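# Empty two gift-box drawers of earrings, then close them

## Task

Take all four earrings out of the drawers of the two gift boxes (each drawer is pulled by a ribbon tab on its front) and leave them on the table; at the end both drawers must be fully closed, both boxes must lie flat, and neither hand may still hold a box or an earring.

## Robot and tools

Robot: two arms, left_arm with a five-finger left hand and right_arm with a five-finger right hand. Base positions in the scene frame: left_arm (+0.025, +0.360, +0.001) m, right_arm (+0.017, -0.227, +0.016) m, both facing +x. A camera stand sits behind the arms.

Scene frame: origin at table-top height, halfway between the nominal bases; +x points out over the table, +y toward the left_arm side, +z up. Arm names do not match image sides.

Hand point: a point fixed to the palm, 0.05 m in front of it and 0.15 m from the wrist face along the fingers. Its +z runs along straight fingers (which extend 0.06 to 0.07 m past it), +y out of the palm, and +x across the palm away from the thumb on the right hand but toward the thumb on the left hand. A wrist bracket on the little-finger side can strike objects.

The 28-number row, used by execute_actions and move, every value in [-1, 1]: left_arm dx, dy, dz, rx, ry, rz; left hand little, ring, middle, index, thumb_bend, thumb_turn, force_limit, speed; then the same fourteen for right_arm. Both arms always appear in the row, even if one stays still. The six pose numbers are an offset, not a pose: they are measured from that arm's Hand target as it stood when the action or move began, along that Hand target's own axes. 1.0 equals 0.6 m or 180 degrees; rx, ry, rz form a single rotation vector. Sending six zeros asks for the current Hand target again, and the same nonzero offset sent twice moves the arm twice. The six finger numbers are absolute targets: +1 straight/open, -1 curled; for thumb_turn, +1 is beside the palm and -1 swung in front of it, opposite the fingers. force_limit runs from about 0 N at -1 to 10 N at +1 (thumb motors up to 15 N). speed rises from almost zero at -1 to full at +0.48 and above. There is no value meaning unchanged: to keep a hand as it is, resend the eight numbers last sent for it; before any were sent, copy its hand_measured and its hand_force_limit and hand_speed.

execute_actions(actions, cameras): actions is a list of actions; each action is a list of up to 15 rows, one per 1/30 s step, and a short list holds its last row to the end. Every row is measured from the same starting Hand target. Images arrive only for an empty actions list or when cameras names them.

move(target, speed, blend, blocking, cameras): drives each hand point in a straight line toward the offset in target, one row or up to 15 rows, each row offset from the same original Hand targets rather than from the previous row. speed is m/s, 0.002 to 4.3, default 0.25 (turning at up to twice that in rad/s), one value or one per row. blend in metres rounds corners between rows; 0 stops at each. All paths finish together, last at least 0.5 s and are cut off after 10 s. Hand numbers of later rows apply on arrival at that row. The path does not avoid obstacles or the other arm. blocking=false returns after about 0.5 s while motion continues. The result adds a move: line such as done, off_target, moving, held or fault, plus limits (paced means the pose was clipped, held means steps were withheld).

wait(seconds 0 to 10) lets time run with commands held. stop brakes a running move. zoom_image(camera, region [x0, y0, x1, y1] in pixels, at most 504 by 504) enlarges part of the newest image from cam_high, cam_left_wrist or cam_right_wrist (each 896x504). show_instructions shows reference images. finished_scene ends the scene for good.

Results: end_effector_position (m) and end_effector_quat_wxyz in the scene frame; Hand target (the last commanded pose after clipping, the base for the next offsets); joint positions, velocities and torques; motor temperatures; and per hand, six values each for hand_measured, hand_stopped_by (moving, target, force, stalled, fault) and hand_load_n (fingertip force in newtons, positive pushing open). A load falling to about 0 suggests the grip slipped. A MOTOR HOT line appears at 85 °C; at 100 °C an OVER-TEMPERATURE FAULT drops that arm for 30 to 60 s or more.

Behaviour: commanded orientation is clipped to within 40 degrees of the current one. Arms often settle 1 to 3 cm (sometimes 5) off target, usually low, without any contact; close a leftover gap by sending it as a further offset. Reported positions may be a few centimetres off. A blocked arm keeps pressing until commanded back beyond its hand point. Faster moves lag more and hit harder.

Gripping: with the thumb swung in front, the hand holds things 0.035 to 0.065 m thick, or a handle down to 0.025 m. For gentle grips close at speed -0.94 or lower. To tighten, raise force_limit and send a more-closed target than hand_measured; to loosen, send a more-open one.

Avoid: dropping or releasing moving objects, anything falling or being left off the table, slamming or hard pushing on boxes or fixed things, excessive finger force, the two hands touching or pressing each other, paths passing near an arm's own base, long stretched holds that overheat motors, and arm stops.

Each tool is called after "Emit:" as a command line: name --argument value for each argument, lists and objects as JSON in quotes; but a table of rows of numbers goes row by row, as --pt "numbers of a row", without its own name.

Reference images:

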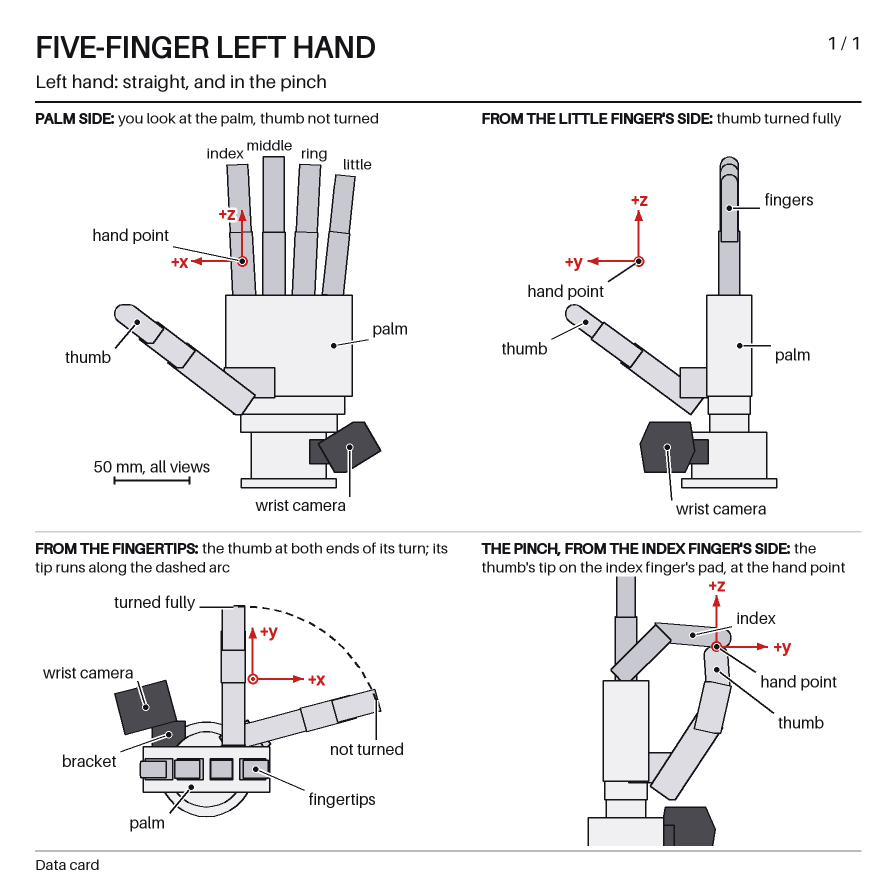

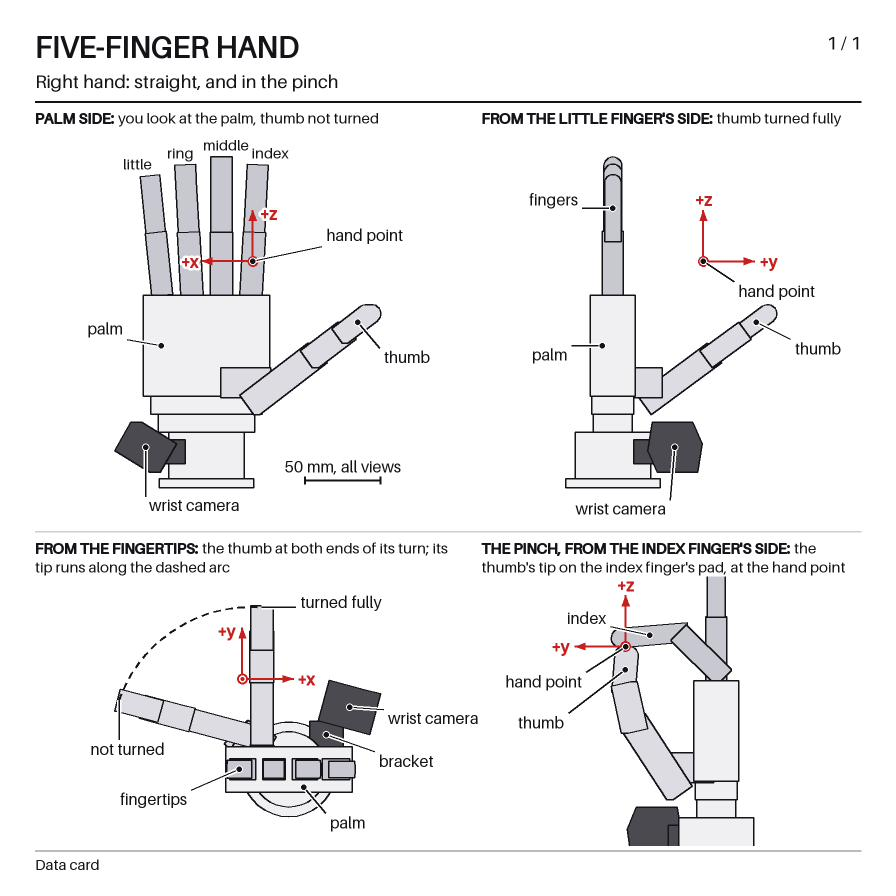

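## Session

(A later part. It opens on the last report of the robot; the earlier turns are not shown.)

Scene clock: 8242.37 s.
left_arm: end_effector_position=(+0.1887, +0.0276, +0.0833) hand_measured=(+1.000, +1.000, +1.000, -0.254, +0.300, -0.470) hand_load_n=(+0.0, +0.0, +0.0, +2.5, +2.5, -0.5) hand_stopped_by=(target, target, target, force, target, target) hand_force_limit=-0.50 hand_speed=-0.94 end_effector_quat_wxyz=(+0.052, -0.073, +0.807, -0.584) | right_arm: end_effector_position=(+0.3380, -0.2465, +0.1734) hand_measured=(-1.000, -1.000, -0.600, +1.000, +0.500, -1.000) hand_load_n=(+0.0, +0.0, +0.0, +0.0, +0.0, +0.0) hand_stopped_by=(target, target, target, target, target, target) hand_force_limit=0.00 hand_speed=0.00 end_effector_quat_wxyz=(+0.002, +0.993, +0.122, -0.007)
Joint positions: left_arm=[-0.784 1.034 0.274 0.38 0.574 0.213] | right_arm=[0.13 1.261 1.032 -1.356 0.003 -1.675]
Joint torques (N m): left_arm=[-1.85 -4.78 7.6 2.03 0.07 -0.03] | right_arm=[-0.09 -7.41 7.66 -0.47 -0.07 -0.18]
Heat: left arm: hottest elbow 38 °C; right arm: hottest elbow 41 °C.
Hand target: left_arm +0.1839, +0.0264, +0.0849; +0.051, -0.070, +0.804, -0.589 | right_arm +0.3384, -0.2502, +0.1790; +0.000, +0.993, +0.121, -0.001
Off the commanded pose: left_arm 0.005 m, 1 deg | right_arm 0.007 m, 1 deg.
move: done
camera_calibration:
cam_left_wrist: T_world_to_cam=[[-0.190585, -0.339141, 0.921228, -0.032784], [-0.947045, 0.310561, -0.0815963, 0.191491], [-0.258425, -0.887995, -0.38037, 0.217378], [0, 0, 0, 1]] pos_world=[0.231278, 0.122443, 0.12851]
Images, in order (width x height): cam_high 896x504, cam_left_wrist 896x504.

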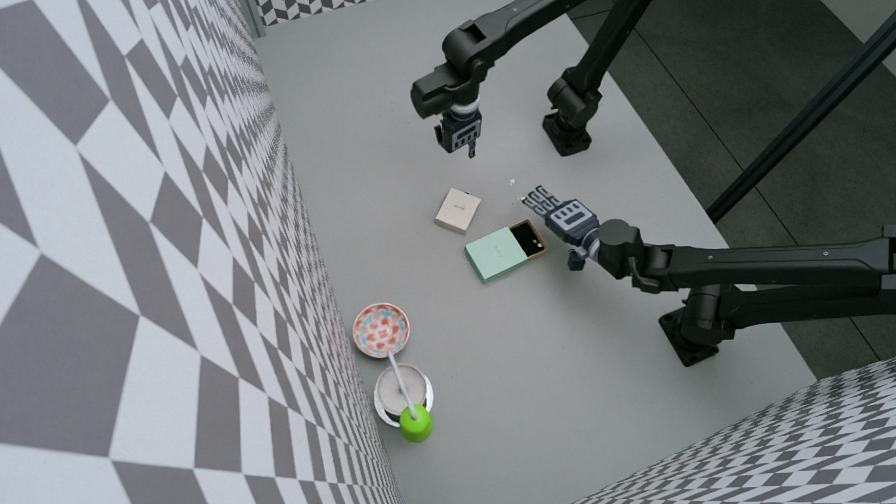

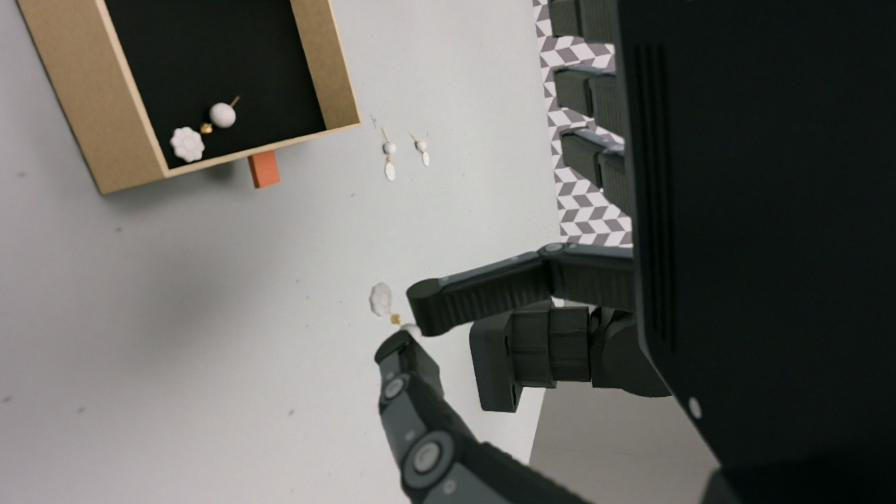

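Emit:
move --target '[0.0328,0.0892,0.022,0,0,0,1,1,1,-0.38,0.3,-0.47,-0.5,-0.94,0,0,0,0,0,0,-1,-1,-0.6,1,0.5,-1,0,0]' --speed 0.06 --cameras '["cam_left_wrist"]'

Scene clock: 8253.47 s.
left_arm: end_effector_position=(+0.1698, +0.0261, +0.0338) hand_measured=(+1.000, +1.000, +1.000, -0.254, +0.300, -0.470) hand_load_n=(+0.0, +0.0, +0.0, +2.5, +2.5, +0.0) hand_stopped_by=(target, target, target, force, target, target) hand_force_limit=-0.50 hand_speed=-0.94 end_effector_quat_wxyz=(+0.057, -0.070, +0.802, -0.590) | right_arm: end_effector_position=(+0.3380, -0.2465, +0.1734) hand_measured=(-1.000, -1.000, -0.600, +1.000, +0.500, -1.000) hand_load_n=(+0.0, +0.0, +0.0, +0.0, +0.0, +0.0) hand_stopped_by=(target, target, target, target, target, target) hand_force_limit=0.00 hand_speed=0.00 end_effector_quat_wxyz=(+0.002, +0.993, +0.122, -0.007)
Joint positions: left_arm=[-0.85 1.261 0.173 0.741 0.512 0.186] | right_arm=[0.13 1.261 1.032 -1.356 0.003 -1.675]
Joint torques (N m): left_arm=[-1.55 -3.96 5.31 2.02 0.04 0] | right_arm=[-0.09 -7.3 7.66 -0.46 -0.06 -0.18]
Heat: left arm: hottest elbow 38 °C; right arm: hottest elbow 41 °C.
Hand target: left_arm +0.1639, +0.0264, +0.0299; +0.051, -0.070, +0.804, -0.589 | right_arm +0.3384, -0.2502, +0.1790; +0.000, +0.993, +0.121, -0.001
Off the commanded pose: left_arm 0.007 m, 1 deg | right_arm 0.007 m, 1 deg.
move: done
camera_calibration:
cam_left_wrist: T_world_to_cam=[[-0.2024, -0.327126, 0.923051, 0.0104344], [-0.945984, 0.309082, -0.0978916, 0.170534], [-0.253275, -0.893005, -0.372014, 0.191299], [0, 0, 0, 1]] pos_world=[0.211886, 0.121535, 0.0782282]
Images, in order (width x height): cam_left_wrist 896x504.

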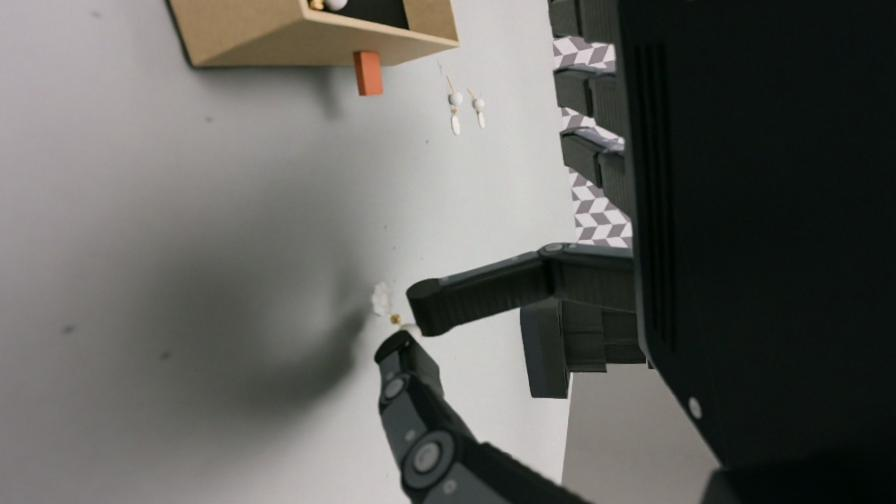

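Emit:
move --target '[0,0.0254,0.008,0,0,0,1,1,1,-0.38,0.3,-0.47,-0.5,-0.94,0,0,0,0,0,0,-1,-1,-0.6,1,0.5,-1,0,0]' --speed 0.04 --cameras '["cam_left_wrist"]'

Emit:
zoom_image --camera "cam_left_wrist" --region '[300, 230, 500, 400]'

Scene clock: 8264.77 s.
left_arm: end_effector_position=(+0.1713, +0.0235, +0.0225) hand_measured=(+1.000, +1.000, +1.000, -0.254, +0.300, -0.470) hand_load_n=(+0.0, +0.0, +0.0, +2.5, +1.5, +0.5) hand_stopped_by=(target, target, target, force, target, target) hand_force_limit=-0.50 hand_speed=-0.94 end_effector_quat_wxyz=(+0.058, -0.070, +0.798, -0.596) | right_arm: end_effector_position=(+0.3380, -0.2465, +0.1734) hand_measured=(-1.000, -1.000, -0.600, +1.000, +0.500, -1.000) hand_load_n=(+0.0, +0.0, +0.0, +0.0, +0.0, +0.0) hand_stopped_by=(target, target, target, target, target, target) hand_force_limit=0.00 hand_speed=0.00 end_effector_quat_wxyz=(+0.002, +0.993, +0.122, -0.007)
Joint positions: left_arm=[-0.85 1.368 0.165 0.872 0.512 0.177] | right_arm=[0.13 1.261 1.032 -1.356 0.003 -1.675]
Joint torques (N m): left_arm=[-1.44 -4.48 4.14 1.74 0.02 0.06] | right_arm=[-0.15 -7.41 7.66 -0.46 -0.06 -0.18]
Heat: left arm: hottest elbow 37 °C; right arm: hottest elbow 41 °C.
Hand target: left_arm +0.1638, +0.0265, +0.0138; +0.051, -0.070, +0.804, -0.589 | right_arm +0.3384, -0.2502, +0.1790; +0.000, +0.993, +0.121, -0.001
Off the commanded pose: left_arm 0.012 m, 1 deg | right_arm 0.007 m, 1 deg.
move: off_target (left_arm)
camera_calibration:
cam_left_wrist: T_world_to_cam=[[-0.204004, -0.314455, 0.927093, 0.0202002], [-0.946437, 0.305458, -0.104655, 0.171914], [-0.250279, -0.898785, -0.359926, 0.184456], [0, 0, 0, 1]] pos_world=[0.212992, 0.119626, 0.0656546]
Images, in order (width x height): cam_left_wrist 896x504.

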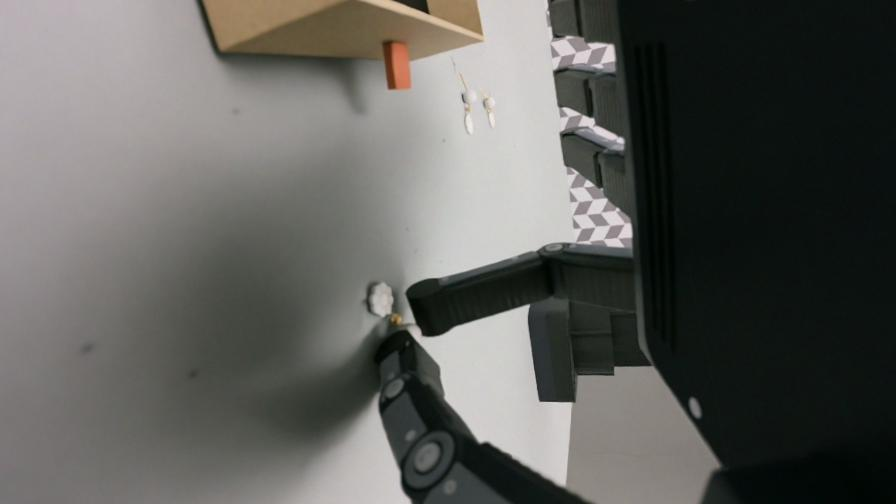

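Scaled by 2.520 from the camera's 896x504 image, which has a finer 1280x720 frame.

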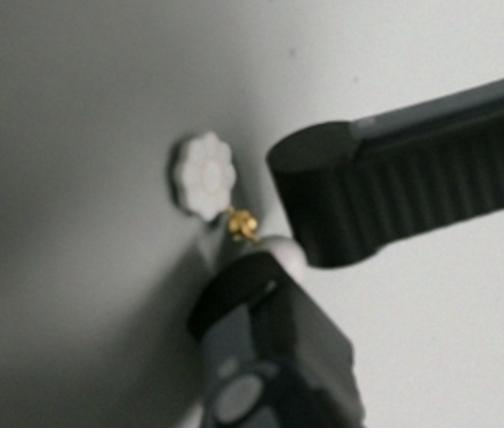

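Emit:
move --target '[0,0.0127,0.004,0,0,0,1,1,1,-0.38,0.3,-0.47,-0.5,-0.94,0,0,0,0,0,0,-1,-1,-0.6,1,0.5,-1,0,0]' --speed 0.04 --cameras '["cam_left_wrist"]'

Emit:
zoom_image --camera "cam_left_wrist" --region '[300, 230, 500, 400]'

Scene clock: 8278.47 s.
left_arm: end_effector_position=(+0.1733, +0.0198, +0.0220) hand_measured=(+1.000, +1.000, +1.000, -0.254, +0.300, -0.470) hand_load_n=(+0.0, +0.0, +0.0, +3.5, +0.0, +1.0) hand_stopped_by=(target, target, target, force, target, target) hand_force_limit=-0.50 hand_speed=-0.94 end_effector_quat_wxyz=(+0.060, -0.069, +0.791, -0.604) | right_arm: end_effector_position=(+0.3380, -0.2465, +0.1734) hand_measured=(-1.000, -1.000, -0.600, +1.000, +0.500, -1.000) hand_load_n=(+0.0, +0.0, +0.0, +0.0, +0.0, +0.0) hand_stopped_by=(target, target, target, target, target, target) hand_force_limit=0.00 hand_speed=0.00 end_effector_quat_wxyz=(+0.002, +0.993, +0.122, -0.007)
Joint positions: left_arm=[-0.85 1.414 0.165 0.944 0.514 0.166] | right_arm=[0.13 1.261 1.032 -1.356 0.003 -1.675]
Joint torques (N m): left_arm=[-1.55 -3.55 3.4 1.42 0 0.21] | right_arm=[-0.15 -7.36 7.66 -0.49 -0.06 -0.17]
Heat: left arm: hottest elbow 37 °C; right arm: hottest elbow 41 °C.
Hand target: left_arm +0.1639, +0.0265, +0.0059; +0.051, -0.070, +0.804, -0.589 | right_arm +0.3384, -0.2502, +0.1790; +0.000, +0.993, +0.121, -0.001
Off the commanded pose: left_arm 0.020 m, 3 deg | right_arm 0.007 m, 1 deg.
move: off_target (left_arm)
camera_calibration:
cam_left_wrist: T_world_to_cam=[[-0.209241, -0.294933, 0.932327, 0.0202813], [-0.946109, 0.302058, -0.116781, 0.175121], [-0.247174, -0.906518, -0.342241, 0.180723], [0, 0, 0, 1]] pos_world=[0.214597, 0.116914, 0.063393]
Images, in order (width x height): cam_left_wrist 896x504.

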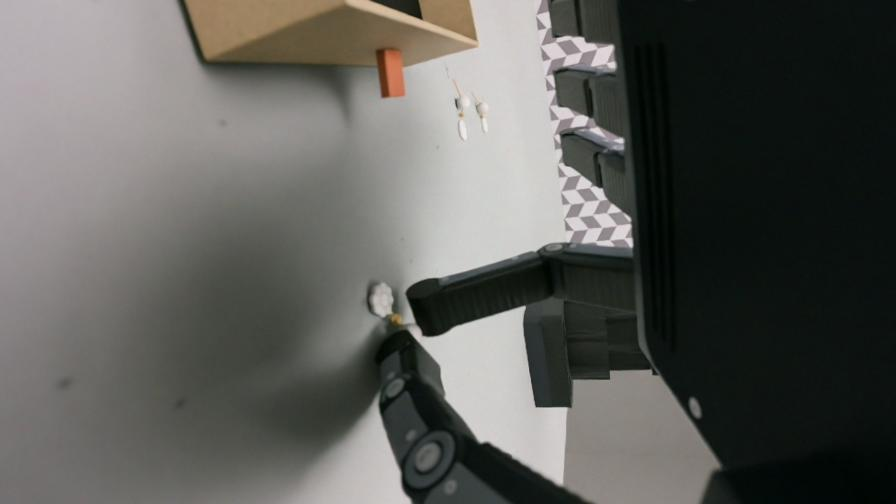

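Scaled by 2.520 from the camera's 896x504 image, which has a finer 1280x720 frame.

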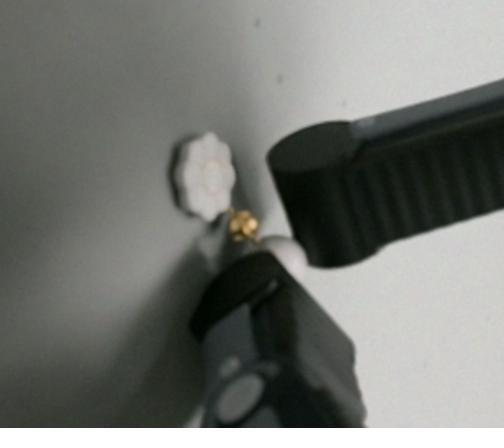

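Emit:
move --target '[0,-0.0175,-0.0055,0,0,0,1,1,1,-0.38,0.3,-0.47,-0.5,-0.94,0,0,0,0,0,0,-1,-1,-0.6,1,0.5,-1,0,0]' --speed 0.04

Emit:
execute_actions --actions '[[[0,0,0,0,0,0,1,1,1,-0.05,0.3,-0.47,-0.5,-0.8,0,0,0,0,0,0,-1,-1,-0.6,1,0.5,-1,0,0]],[[0,0,0,0,0,0,1,1,1,-0.05,0.3,-0.47,-0.5,-0.8,0,0,0,0,0,0,-1,-1,-0.6,1,0.5,-1,0,0]]]' --cameras '["cam_left_wrist"]'

Emit:
zoom_image --camera "cam_left_wrist" --region '[300, 230, 500, 400]'

Scene clock: 8293.90 s.
left_arm: end_effector_position=(+0.1707, +0.0230, +0.0226) hand_measured=(+1.000, +1.000, +1.000, -0.254, +0.300, -0.470) hand_load_n=(+0.0, +0.0, +0.0, +3.0, +1.0, -0.5) hand_stopped_by=(target, target, target, force, target, target) hand_force_limit=-0.50 hand_speed=-0.94 end_effector_quat_wxyz=(+0.055, -0.074, +0.797, -0.597) | right_arm: end_effector_position=(+0.3380, -0.2465, +0.1734) hand_measured=(-1.000, -1.000, -0.600, +1.000, +0.500, -1.000) hand_load_n=(+0.0, +0.0, +0.0, +0.0, +0.0, +0.0) hand_stopped_by=(target, target, target, target, target, target) hand_force_limit=0.00 hand_speed=0.00 end_effector_quat_wxyz=(+0.002, +0.993, +0.122, -0.007)
Joint positions: left_arm=[-0.85 1.372 0.165 0.877 0.512 0.166] | right_arm=[0.13 1.261 1.032 -1.356 0.003 -1.675]
Joint torques (N m): left_arm=[-1.73 -6.07 4.34 1.05 0.02 0.22] | right_arm=[-0.03 -7.3 7.65 -0.49 -0.06 -0.18]
Heat: left arm: hottest elbow 36 °C; right arm: hottest elbow 41 °C.
Hand target: left_arm +0.1639, +0.0265, +0.0169; +0.051, -0.070, +0.804, -0.589 | right_arm +0.3384, -0.2502, +0.1790; +0.000, +0.993, +0.121, -0.001
Off the commanded pose: left_arm 0.010 m, 1 deg | right_arm 0.007 m, 1 deg.
move: done

Scene clock: 8295.10 s.
left_arm: end_effector_position=(+0.1707, +0.0231, +0.0225) hand_measured=(+1.000, +1.000, +1.000, -0.050, +0.300, -0.470) hand_load_n=(+0.0, -0.5, +0.0, +0.0, -1.5, +0.0) hand_stopped_by=(target, target, target, target, target, target) hand_force_limit=-0.50 hand_speed=-0.80 end_effector_quat_wxyz=(+0.055, -0.074, +0.797, -0.596) | right_arm: end_effector_position=(+0.3380, -0.2465, +0.1734) hand_measured=(-1.000, -1.000, -0.600, +1.000, +0.500, -1.000) hand_load_n=(+0.0, +0.0, +0.0, +0.0, +0.0, +0.0) hand_stopped_by=(target, target, target, target, target, target) hand_force_limit=0.00 hand_speed=0.00 end_effector_quat_wxyz=(+0.002, +0.993, +0.122, -0.007)
Joint positions: left_arm=[-0.85 1.371 0.165 0.876 0.512 0.166] | right_arm=[0.13 1.261 1.032 -1.356 0.003 -1.675]
Joint torques (N m): left_arm=[-1.08 -5.83 4.27 1.03 0.04 0.18] | right_arm=[-0.09 -7.36 7.65 -0.47 -0.07 -0.18]
Heat: left arm: hottest elbow 36 °C; right arm: hottest elbow 41 °C.
Hand target: left_arm +0.1639, +0.0265, +0.0169; +0.051, -0.070, +0.804, -0.589 | right_arm +0.3384, -0.2502, +0.1790; +0.000, +0.993, +0.121, -0.001
Off the commanded pose: left_arm 0.009 m, 1 deg | right_arm 0.007 m, 1 deg.
camera_calibration:
cam_left_wrist: T_world_to_cam=[[-0.194255, -0.312887, 0.929713, 0.0182025], [-0.948183, 0.302809, -0.096206, 0.171643], [-0.251424, -0.900227, -0.355496, 0.184179], [0, 0, 0, 1]] pos_world=[0.212592, 0.119523, 0.0650649]
Images, in order (width x height): cam_left_wrist 896x504.

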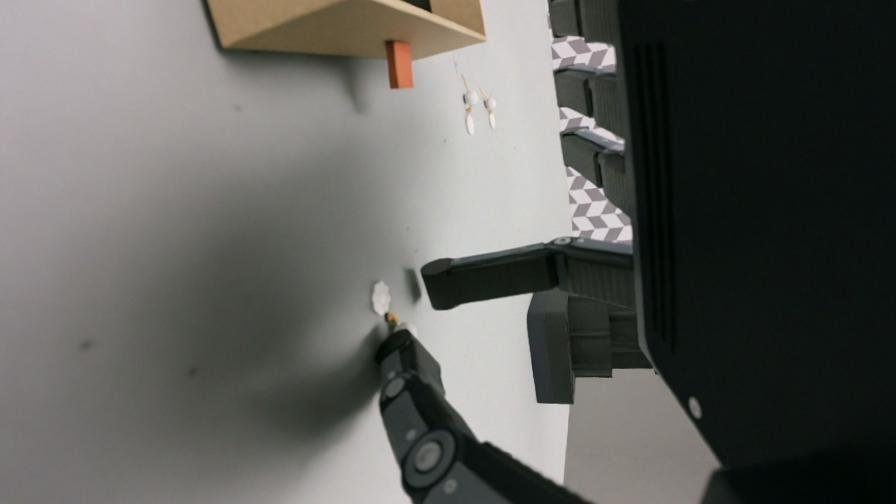

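Scaled by 2.520 from the camera's 896x504 image, which has a finer 1280x720 frame.

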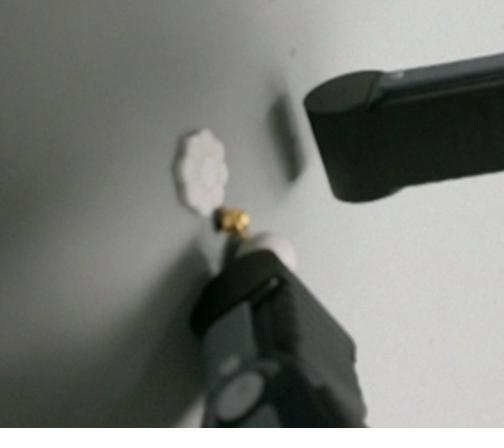

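Emit:
move --pt "0 -0.1272 -0.0401 0 0 0 1 1 1 -0.05 0.3 -0.47 -0.5 -0.8 0 0 0 0 0 0 -1 -1 -0.6 1 0.5 -1 0 0" --pt "-0.114 -0.1567 -0.2235 0 0 0 1 1 1 -0.05 0.3 -0.47 -0.5 -0.8 0 0 0 0 0 0 -1 -1 -0.6 1 0.5 -1 0 0" --speed '[0.06,0.15]' --cameras '["cam_left_wrist","cam_high"]'

Emit:
zoom_image --camera "cam_left_wrist" --region '[150, 0, 500, 250]'

Emit:
zoom_image --camera "cam_high" --region '[450, 200, 550, 290]'

Scene clock: 8310.20 s.
left_arm: end_effector_position=(+0.1973, +0.1378, +0.1224) hand_measured=(+1.000, +1.000, +1.000, -0.050, +0.300, -0.470) hand_load_n=(+0.0, +0.0, +0.0, +0.0, +0.0, +0.0) hand_stopped_by=(target, target, target, target, target, target) hand_force_limit=-0.50 hand_speed=-0.80 end_effector_quat_wxyz=(+0.028, -0.083, +0.809, -0.581) | right_arm: end_effector_position=(+0.3380, -0.2465, +0.1734) hand_measured=(-1.000, -1.000, -0.600, +1.000, +0.500, -1.000) hand_load_n=(+0.0, +0.5, +0.0, +0.0, +0.0, +0.0) hand_stopped_by=(target, target, target, target, target, target) hand_force_limit=0.00 hand_speed=0.00 end_effector_quat_wxyz=(+0.002, +0.993, +0.122, -0.007)
Joint positions: left_arm=[-0.29 0.701 0.323 -0.299 1.028 0.548] | right_arm=[0.13 1.261 1.032 -1.356 0.003 -1.675]
Joint torques (N m): left_arm=[0.32 -1.9 14.69 0.84 0.64 0.14] | right_arm=[-0.03 -7.41 7.65 -0.47 -0.07 -0.18]
Heat: left arm: hottest elbow 37 °C; right arm: hottest elbow 40 °C.
Hand target: left_arm +0.2140, +0.1363, +0.1470; +0.051, -0.070, +0.804, -0.589 | right_arm +0.3384, -0.2502, +0.1790; +0.000, +0.993, +0.121, -0.001
Off the commanded pose: left_arm 0.030 m, 3 deg | right_arm 0.007 m, 1 deg.
move: off_target (left_arm)
camera_calibration:
cam_left_wrist: T_world_to_cam=[[-0.146425, -0.340697, 0.928701, -0.0390992], [-0.945981, 0.322762, -0.0307429, 0.160529], [-0.289275, -0.883035, -0.369553, 0.336325], [0, 0, 0, 1]] pos_world=[0.243423, 0.231853, 0.165537]
Images, in order (width x height): cam_high 896x504, cam_left_wrist 896x504.

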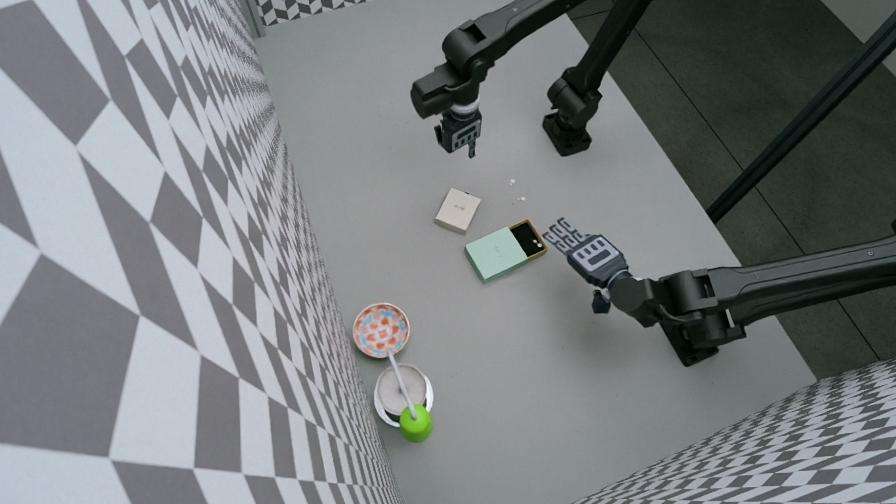

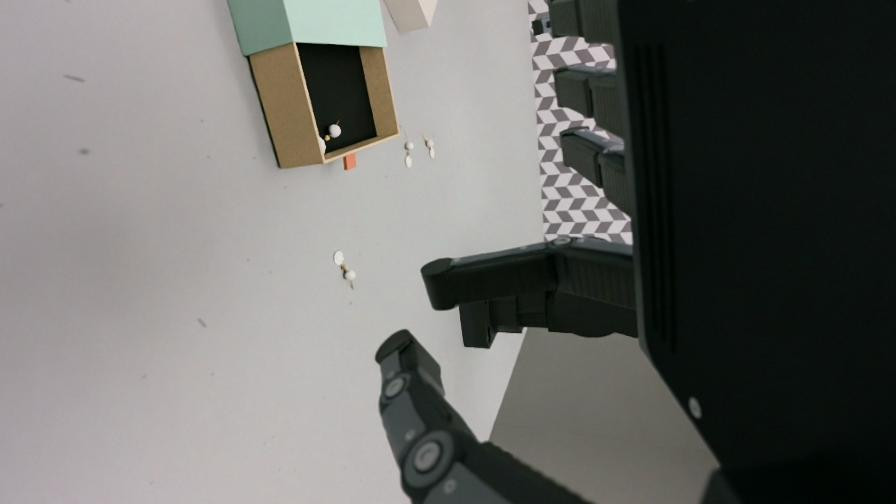

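Scaled by 1.440 from the camera's 896x504 image, which has a finer 1280x720 frame.

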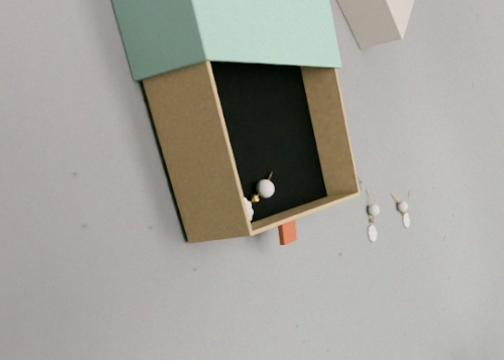

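Scaled by 5.040 from the camera's 896x504 image, which has a finer 1280x720 frame.

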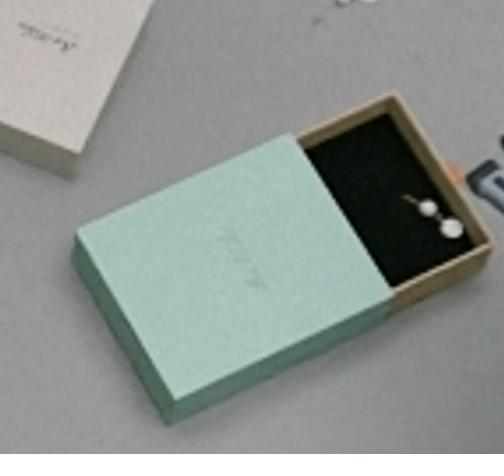

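Emit:
move --target '[-0.0422,0.055,0.1688,0,0,0,1,1,1,-0.08,0.3,1,-0.5,-0.5,0,0,0,0,0,0,-1,-1,-0.6,1,0.5,-1,0,0]' --speed 0.12 --cameras '["cam_left_wrist"]'

Emit:
zoom_image --camera "cam_left_wrist" --region '[150, 200, 500, 450]'

Scene clock: 8493.30 s.
left_arm: end_effector_position=(+0.2406, +0.0683, +0.0708) hand_measured=(+1.000, +1.000, +1.000, -0.080, +0.300, +1.000) hand_load_n=(+0.0, +0.0, +0.0, +0.0, +0.0, -0.5) hand_stopped_by=(target, target, target, target, target, target) hand_force_limit=-0.50 hand_speed=-0.50 end_effector_quat_wxyz=(+0.042, -0.080, +0.810, -0.579) | right_arm: end_effector_position=(+0.3380, -0.2465, +0.1734) hand_measured=(-1.000, -1.000, -0.600, +1.000, +0.500, -1.000) hand_load_n=(+0.0, +0.0, +0.0, +0.0, +0.0, +0.0) hand_stopped_by=(target, target, target, target, target, target) hand_force_limit=0.00 hand_speed=0.00 end_effector_quat_wxyz=(+0.002, +0.993, +0.122, -0.007)
Joint positions: left_arm=[-0.516 1.141 0.323 0.319 0.82 0.352] | right_arm=[0.13 1.261 1.032 -1.356 0.003 -1.675]
Joint torques (N m): left_arm=[-1.14 -4.48 11.48 1.85 0.22 -0.03] | right_arm=[-0.03 -7.3 7.66 -0.47 -0.06 -0.19]
Motor temperatures (°C): left_arm=[26 26 48 26 28 25] | right_arm=[26 28 40 25 27 26]
Heat: left arm: hottest elbow 48 °C; right arm: hottest elbow 40 °C.
Hand target: left_arm +0.2539, +0.0554, +0.0850; +0.051, -0.070, +0.804, -0.589 | right_arm +0.3384, -0.2502, +0.1790; +0.000, +0.993, +0.121, -0.001
Off the commanded pose: left_arm 0.023 m, 2 deg | right_arm 0.007 m, 1 deg.
move: off_target (left_arm)
camera_calibration:
cam_left_wrist: T_world_to_cam=[[-0.16604, -0.348581, 0.922454, -0.00278801], [-0.948891, 0.31108, -0.0532465, 0.225362], [-0.268396, -0.88415, -0.382417, 0.264464], [0, 0, 0, 1]] pos_world=[0.284362, 0.162749, 0.115707]
Images, in order (width x height): cam_left_wrist 896x504.

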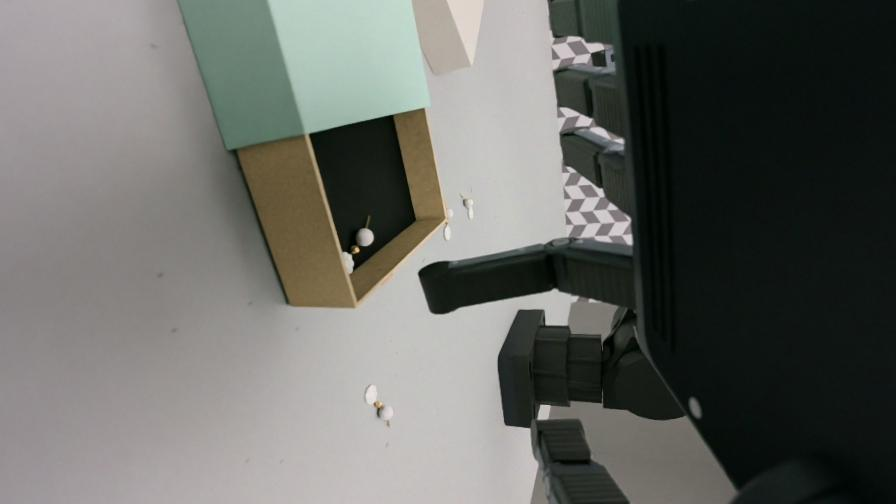

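Scaled by 1.440 from the camera's 896x504 image, which has a finer 1280x720 frame.

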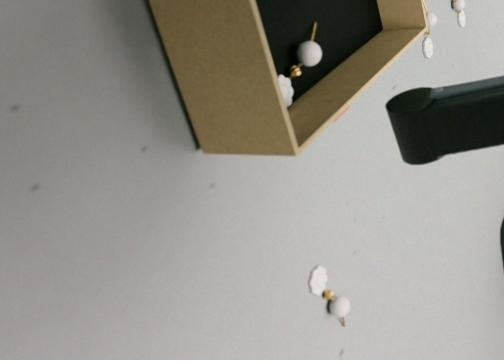

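Emit:
move --target '[-0.0055,0.034,0.0195,0,0,0,1,1,1,-0.08,0.3,1,-0.5,-0.5,0,0,0,0,0,0,-1,-1,-0.6,1,0.5,-1,0,0]' --speed 0.12 --cameras '["cam_left_wrist"]'

Emit:
zoom_image --camera "cam_left_wrist" --region '[250, 150, 550, 400]'

Scene clock: 8518.43 s.
left_arm: end_effector_position=(+0.2498, +0.0610, +0.0542) hand_measured=(+1.000, +1.000, +1.000, -0.080, +0.300, +1.000) hand_load_n=(+0.0, +0.0, +0.0, +0.0, +0.0, +0.0) hand_stopped_by=(target, target, target, target, target, target) hand_force_limit=-0.50 hand_speed=-0.50 end_effector_quat_wxyz=(+0.047, -0.077, +0.808, -0.582) | right_arm: end_effector_position=(+0.3380, -0.2465, +0.1734) hand_measured=(-1.000, -1.000, -0.600, +1.000, +0.500, -1.000) hand_load_n=(+0.0, +0.0, +0.0, +0.0, +0.0, +0.0) hand_stopped_by=(target, target, target, target, target, target) hand_force_limit=0.00 hand_speed=0.00 end_effector_quat_wxyz=(+0.002, +0.993, +0.122, -0.007)
Joint positions: left_arm=[-0.523 1.251 0.323 0.447 0.813 0.347] | right_arm=[0.13 1.261 1.032 -1.356 0.003 -1.675]
Joint torques (N m): left_arm=[-1.9 -4.95 9.61 1.83 0.19 -0.04] | right_arm=[-0.03 -7.36 7.66 -0.46 -0.06 -0.18]
Heat: left arm: hottest elbow 46 °C; right arm: hottest elbow 40 °C.
Hand target: left_arm +0.2581, +0.0510, +0.0620; +0.051, -0.070, +0.804, -0.589 | right_arm +0.3384, -0.2502, +0.1790; +0.000, +0.993, +0.121, -0.001
Off the commanded pose: left_arm 0.015 m, 1 deg | right_arm 0.007 m, 1 deg.
move: off_target (left_arm)
camera_calibration:
cam_left_wrist: T_world_to_cam=[[-0.176906, -0.342655, 0.922655, 0.0138064], [-0.948279, 0.310385, -0.0665485, 0.236097], [-0.263575, -0.886707, -0.379841, 0.25284], [0, 0, 0, 1]] pos_world=[0.29297, 0.155645, 0.0990124]
Images, in order (width x height): cam_left_wrist 896x504.

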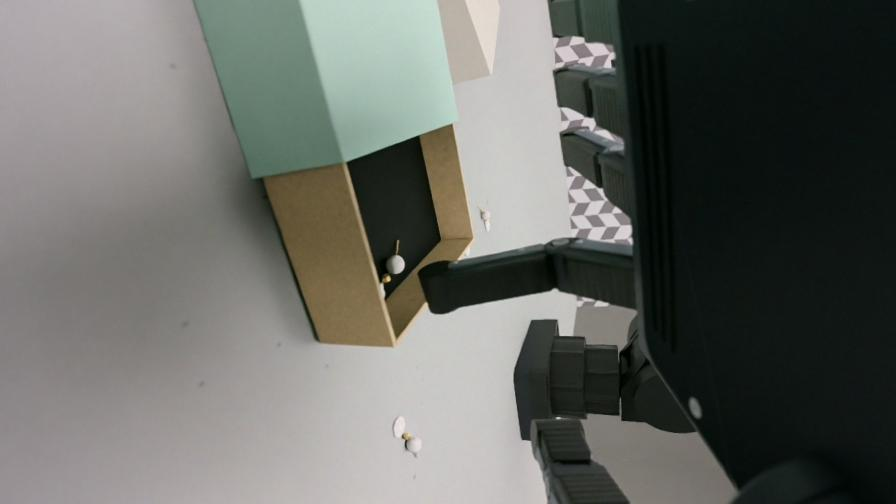

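Scaled by 1.680 from the camera's 896x504 image, which has a finer 1280x720 frame.

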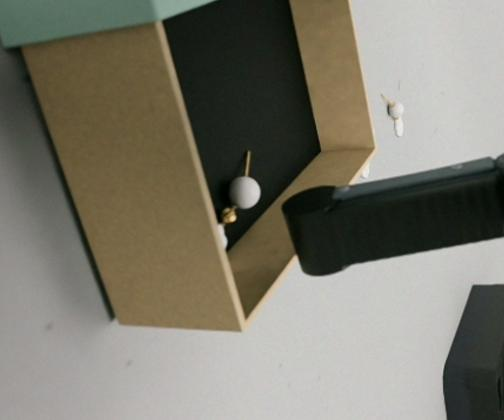

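Emit:
move --target '[-0.0053,0.0088,0.011,0,0,0,1,1,1,-0.08,0.3,1,-0.5,-0.5,0,0,0,0,0,0,-1,-1,-0.6,1,0.5,-1,0,0]' --speed 0.1 --cameras '["cam_left_wrist","cam_high"]'

Emit:
zoom_image --camera "cam_left_wrist" --region '[300, 200, 550, 400]'

Emit:
zoom_image --camera "cam_high" --region '[510, 205, 570, 265]'

Scene clock: 8547.30 s.
left_arm: end_effector_position=(+0.2512, +0.0587, +0.0456) hand_measured=(+1.000, +1.000, +1.000, -0.080, +0.300, +1.000) hand_load_n=(+0.0, +0.0, +0.0, +0.0, +0.0, +0.0) hand_stopped_by=(target, target, target, target, target, target) hand_force_limit=-0.50 hand_speed=-0.50 end_effector_quat_wxyz=(+0.045, -0.079, +0.809, -0.581) | right_arm: end_effector_position=(+0.3380, -0.2465, +0.1734) hand_measured=(-1.000, -1.000, -0.600, +1.000, +0.500, -1.000) hand_load_n=(+0.0, +0.0, +0.0, +0.0, -0.5, +0.0) hand_stopped_by=(target, target, target, target, target, target) hand_force_limit=0.00 hand_speed=0.00 end_effector_quat_wxyz=(+0.002, +0.993, +0.122, -0.007)
Joint positions: left_arm=[-0.528 1.296 0.323 0.488 0.809 0.343] | right_arm=[0.13 1.261 1.032 -1.356 0.003 -1.675]
Joint torques (N m): left_arm=[-1.38 -4.78 9.72 1.84 0.24 -0.07] | right_arm=[-0.03 -7.36 7.66 -0.47 -0.06 -0.18]
Heat: left arm: hottest elbow 44 °C; right arm: hottest elbow 40 °C.
Hand target: left_arm +0.2621, +0.0470, +0.0550; +0.051, -0.070, +0.804, -0.589 | right_arm +0.3384, -0.2502, +0.1790; +0.000, +0.993, +0.121, -0.001
Off the commanded pose: left_arm 0.019 m, 2 deg | right_arm 0.007 m, 1 deg.
move: off_target (left_arm)
camera_calibration:
cam_left_wrist: T_world_to_cam=[[-0.172059, -0.34546, 0.922525, 0.0201432], [-0.948696, 0.3103, -0.060742, 0.237496], [-0.265275, -0.885648, -0.381126, 0.248386], [0, 0, 0, 1]] pos_world=[0.294668, 0.153246, 0.0905098]
Images, in order (width x height): cam_high 896x504, cam_left_wrist 896x504.

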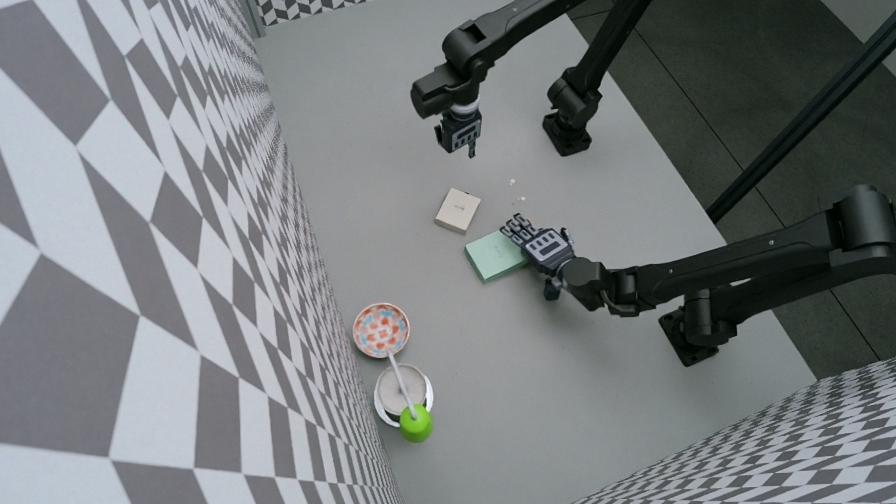

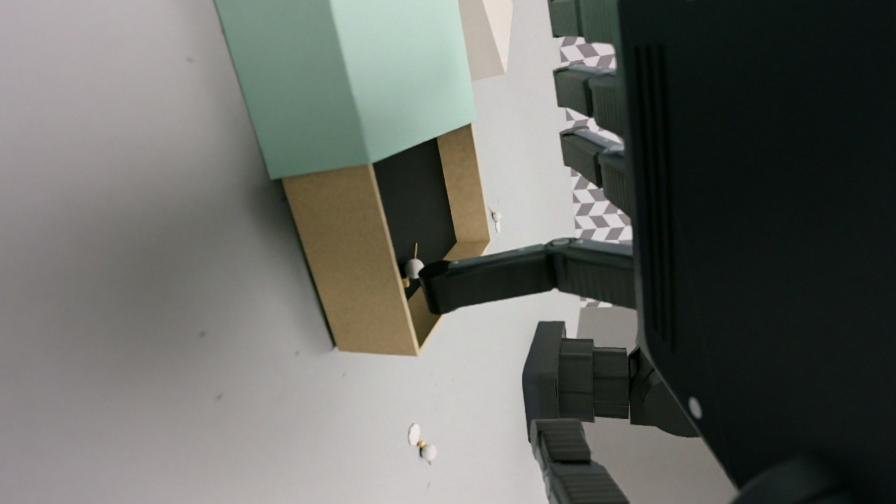

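Scaled by 2.016 from the camera's 896x504 image, which has a finer 1280x720 frame.

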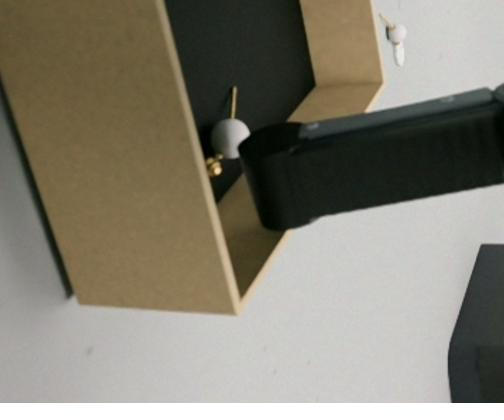

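Scaled by 8.400 from the camera's 896x504 image, which has a finer 1280x720 frame.

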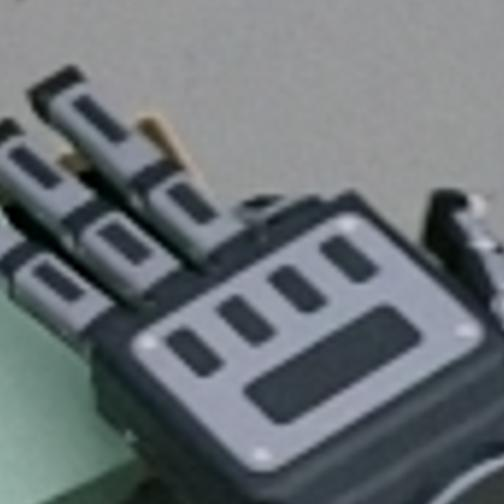

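Emit:
move --target '[-0.0123,-0.007,0.0053,0,0,0,1,1,1,-0.08,0.3,1,-0.5,-0.5,0,0,0,0,0,0,-1,-1,-0.6,1,0.5,-1,0,0]' --speed 0.1 --cameras '["cam_left_wrist"]'

Emit:
zoom_image --camera "cam_left_wrist" --region '[300, 200, 550, 400]'

Scene clock: 8561.97 s.
left_arm: end_effector_position=(+0.2588, +0.0543, +0.0492) hand_measured=(+1.000, +1.000, +1.000, -0.080, +0.300, +1.000) hand_load_n=(+0.0, +0.0, +0.0, +0.0, +0.0, -0.5) hand_stopped_by=(target, target, target, target, target, target) hand_force_limit=-0.50 hand_speed=-0.50 end_effector_quat_wxyz=(+0.048, -0.077, +0.807, -0.583) | right_arm: end_effector_position=(+0.3380, -0.2465, +0.1734) hand_measured=(-1.000, -1.000, -0.600, +1.000, +0.500, -1.000) hand_load_n=(+0.0, +0.0, +0.0, +0.0, +0.0, +0.0) hand_stopped_by=(target, target, target, target, target, target) hand_force_limit=0.00 hand_speed=0.00 end_effector_quat_wxyz=(+0.002, +0.993, +0.122, -0.007)
Joint positions: left_arm=[-0.528 1.308 0.344 0.488 0.809 0.343] | right_arm=[0.13 1.261 1.032 -1.356 0.003 -1.675]
Joint torques (N m): left_arm=[-1.32 -5.42 10.26 1.42 0.39 -0.01] | right_arm=[0.03 -7.3 7.65 -0.49 -0.06 -0.18]
Motor temperatures (°C): left_arm=[26 27 43 26 28 25] | right_arm=[26 28 40 25 27 26]
Heat: left arm: hottest elbow 43 °C; right arm: hottest elbow 40 °C.
Hand target: left_arm +0.2701, +0.0441, +0.0580; +0.051, -0.070, +0.804, -0.589 | right_arm +0.3384, -0.2502, +0.1790; +0.000, +0.993, +0.121, -0.001
Off the commanded pose: left_arm 0.018 m, 1 deg | right_arm 0.007 m, 1 deg.
move: off_target (left_arm)
camera_calibration:
cam_left_wrist: T_world_to_cam=[[-0.179035, -0.341358, 0.922725, 0.0181741], [-0.948186, 0.310075, -0.0692642, 0.246528], [-0.26247, -0.887315, -0.379185, 0.24713], [0, 0, 0, 1]] pos_world=[0.301872, 0.149044, 0.0940137]
Images, in order (width x height): cam_left_wrist 896x504.

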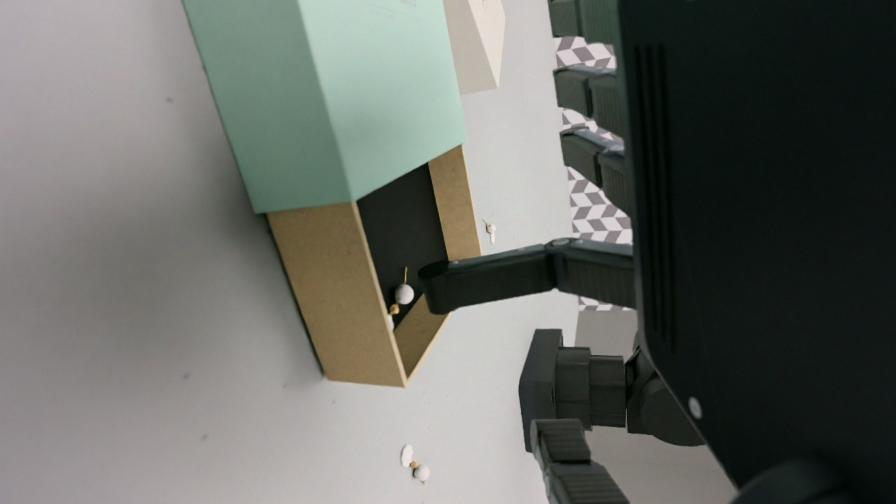

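Scaled by 2.016 from the camera's 896x504 image, which has a finer 1280x720 frame.

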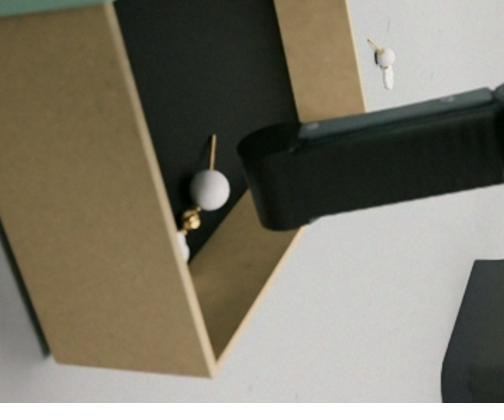

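Emit:
move --target '[0.0073,0.0153,-0.0043,0,0,0,1,1,1,-0.08,0.3,1,-0.5,-0.5,0,0,0,0,0,0,-1,-1,-0.6,1,0.5,-1,0,0]' --speed 0.1 --cameras '["cam_left_wrist"]'

Emit:
zoom_image --camera "cam_left_wrist" --region '[300, 200, 550, 400]'

Scene clock: 8597.30 s.
left_arm: end_effector_position=(+0.2604, +0.0532, +0.0475) hand_measured=(+1.000, +1.000, +1.000, -0.080, +0.300, +1.000) hand_load_n=(+0.0, +0.0, +0.0, +0.0, +0.0, -0.5) hand_stopped_by=(target, target, target, target, target, target) hand_force_limit=-0.50 hand_speed=-0.50 end_effector_quat_wxyz=(+0.050, -0.075, +0.806, -0.585) | right_arm: end_effector_position=(+0.3380, -0.2465, +0.1734) hand_measured=(-1.000, -1.000, -0.600, +1.000, +0.500, -1.000) hand_load_n=(+0.0, +0.0, +0.0, +0.0, +0.0, +0.0) hand_stopped_by=(target, target, target, target, target, target) hand_force_limit=0.00 hand_speed=0.00 end_effector_quat_wxyz=(+0.002, +0.993, +0.122, -0.007)
Joint positions: left_arm=[-0.528 1.323 0.344 0.511 0.81 0.343] | right_arm=[0.13 1.261 1.032 -1.356 0.003 -1.675]
Joint torques (N m): left_arm=[-0.62 -5.48 7.88 1.91 0.45 0.02] | right_arm=[-0.03 -7.36 7.66 -0.49 -0.06 -0.18]
Heat: left arm: hottest elbow 43 °C; right arm: hottest elbow 40 °C.
Hand target: left_arm +0.2648, +0.0484, +0.0500; +0.051, -0.070, +0.804, -0.589 | right_arm +0.3384, -0.2502, +0.1790; +0.000, +0.993, +0.121, -0.001
Off the commanded pose: left_arm 0.007 m, 1 deg | right_arm 0.007 m, 1 deg.
move: done
camera_calibration:
cam_left_wrist: T_world_to_cam=[[-0.184663, -0.337633, 0.922986, 0.0209822], [-0.947445, 0.310792, -0.0758672, 0.248408], [-0.261241, -0.888489, -0.37728, 0.245542], [0, 0, 0, 1]] pos_world=[0.303373, 0.148042, 0.0921176]
Images, in order (width x height): cam_left_wrist 896x504.

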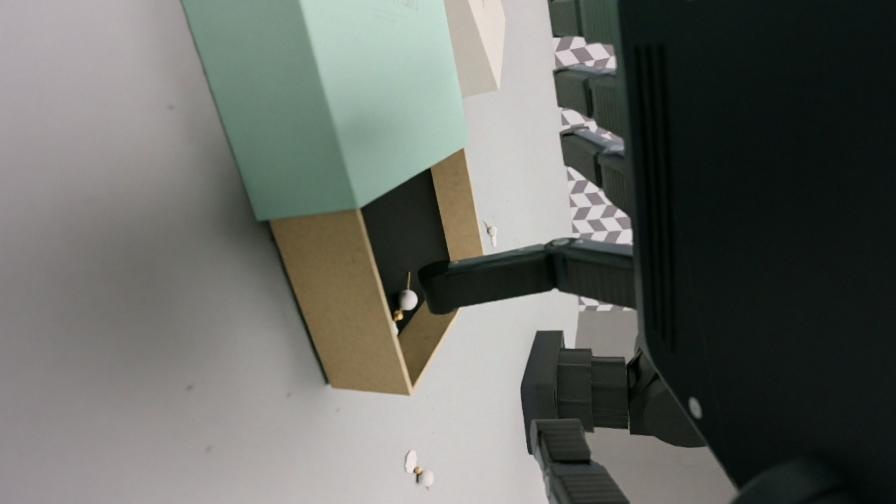

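Scaled by 2.016 from the camera's 896x504 image, which has a finer 1280x720 frame.

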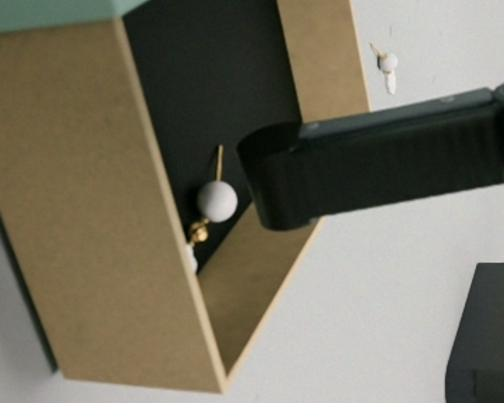

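Emit:
move --target '[0.0113,0.0132,-0.0085,0,0,0,1,1,1,-0.08,0.3,1,-0.5,-0.5,0,0,0,0,0,0,-1,-1,-0.6,1,0.5,-1,0,0]' --speed 0.1

Scene clock: 8604.43 s.
left_arm: end_effector_position=(+0.2595, +0.0532, +0.0483) hand_measured=(+1.000, +1.000, +1.000, -0.080, +0.300, +1.000) hand_load_n=(+0.0, -0.5, +0.0, +0.0, +0.0, -0.5) hand_stopped_by=(target, target, target, target, target, target) hand_force_limit=-0.50 hand_speed=-0.50 end_effector_quat_wxyz=(+0.054, -0.070, +0.803, -0.589) | right_arm: end_effector_position=(+0.3380, -0.2465, +0.1734) hand_measured=(-1.000, -1.000, -0.600, +1.000, +0.500, -1.000) hand_load_n=(+0.0, +0.0, +0.0, +0.0, +0.0, +0.0) hand_stopped_by=(target, target, target, target, target, target) hand_force_limit=0.00 hand_speed=0.00 end_effector_quat_wxyz=(+0.002, +0.993, +0.122, -0.007)
Joint positions: left_arm=[-0.528 1.323 0.336 0.536 0.813 0.343] | right_arm=[0.13 1.261 1.032 -1.356 0.003 -1.675]
Joint torques (N m): left_arm=[-0.79 -5.66 6.01 1.84 0.42 0.02] | right_arm=[0.03 -7.3 7.65 -0.46 -0.07 -0.18]
Heat: left arm: hottest elbow 42 °C; right arm: hottest elbow 40 °C.
Hand target: left_arm +0.2570, +0.0544, +0.0440; +0.051, -0.070, +0.804, -0.589 | right_arm +0.3384, -0.2502, +0.1790; +0.000, +0.993, +0.121, -0.001
Off the commanded pose: left_arm 0.005 m, 0 deg | right_arm 0.007 m, 1 deg.
move: done


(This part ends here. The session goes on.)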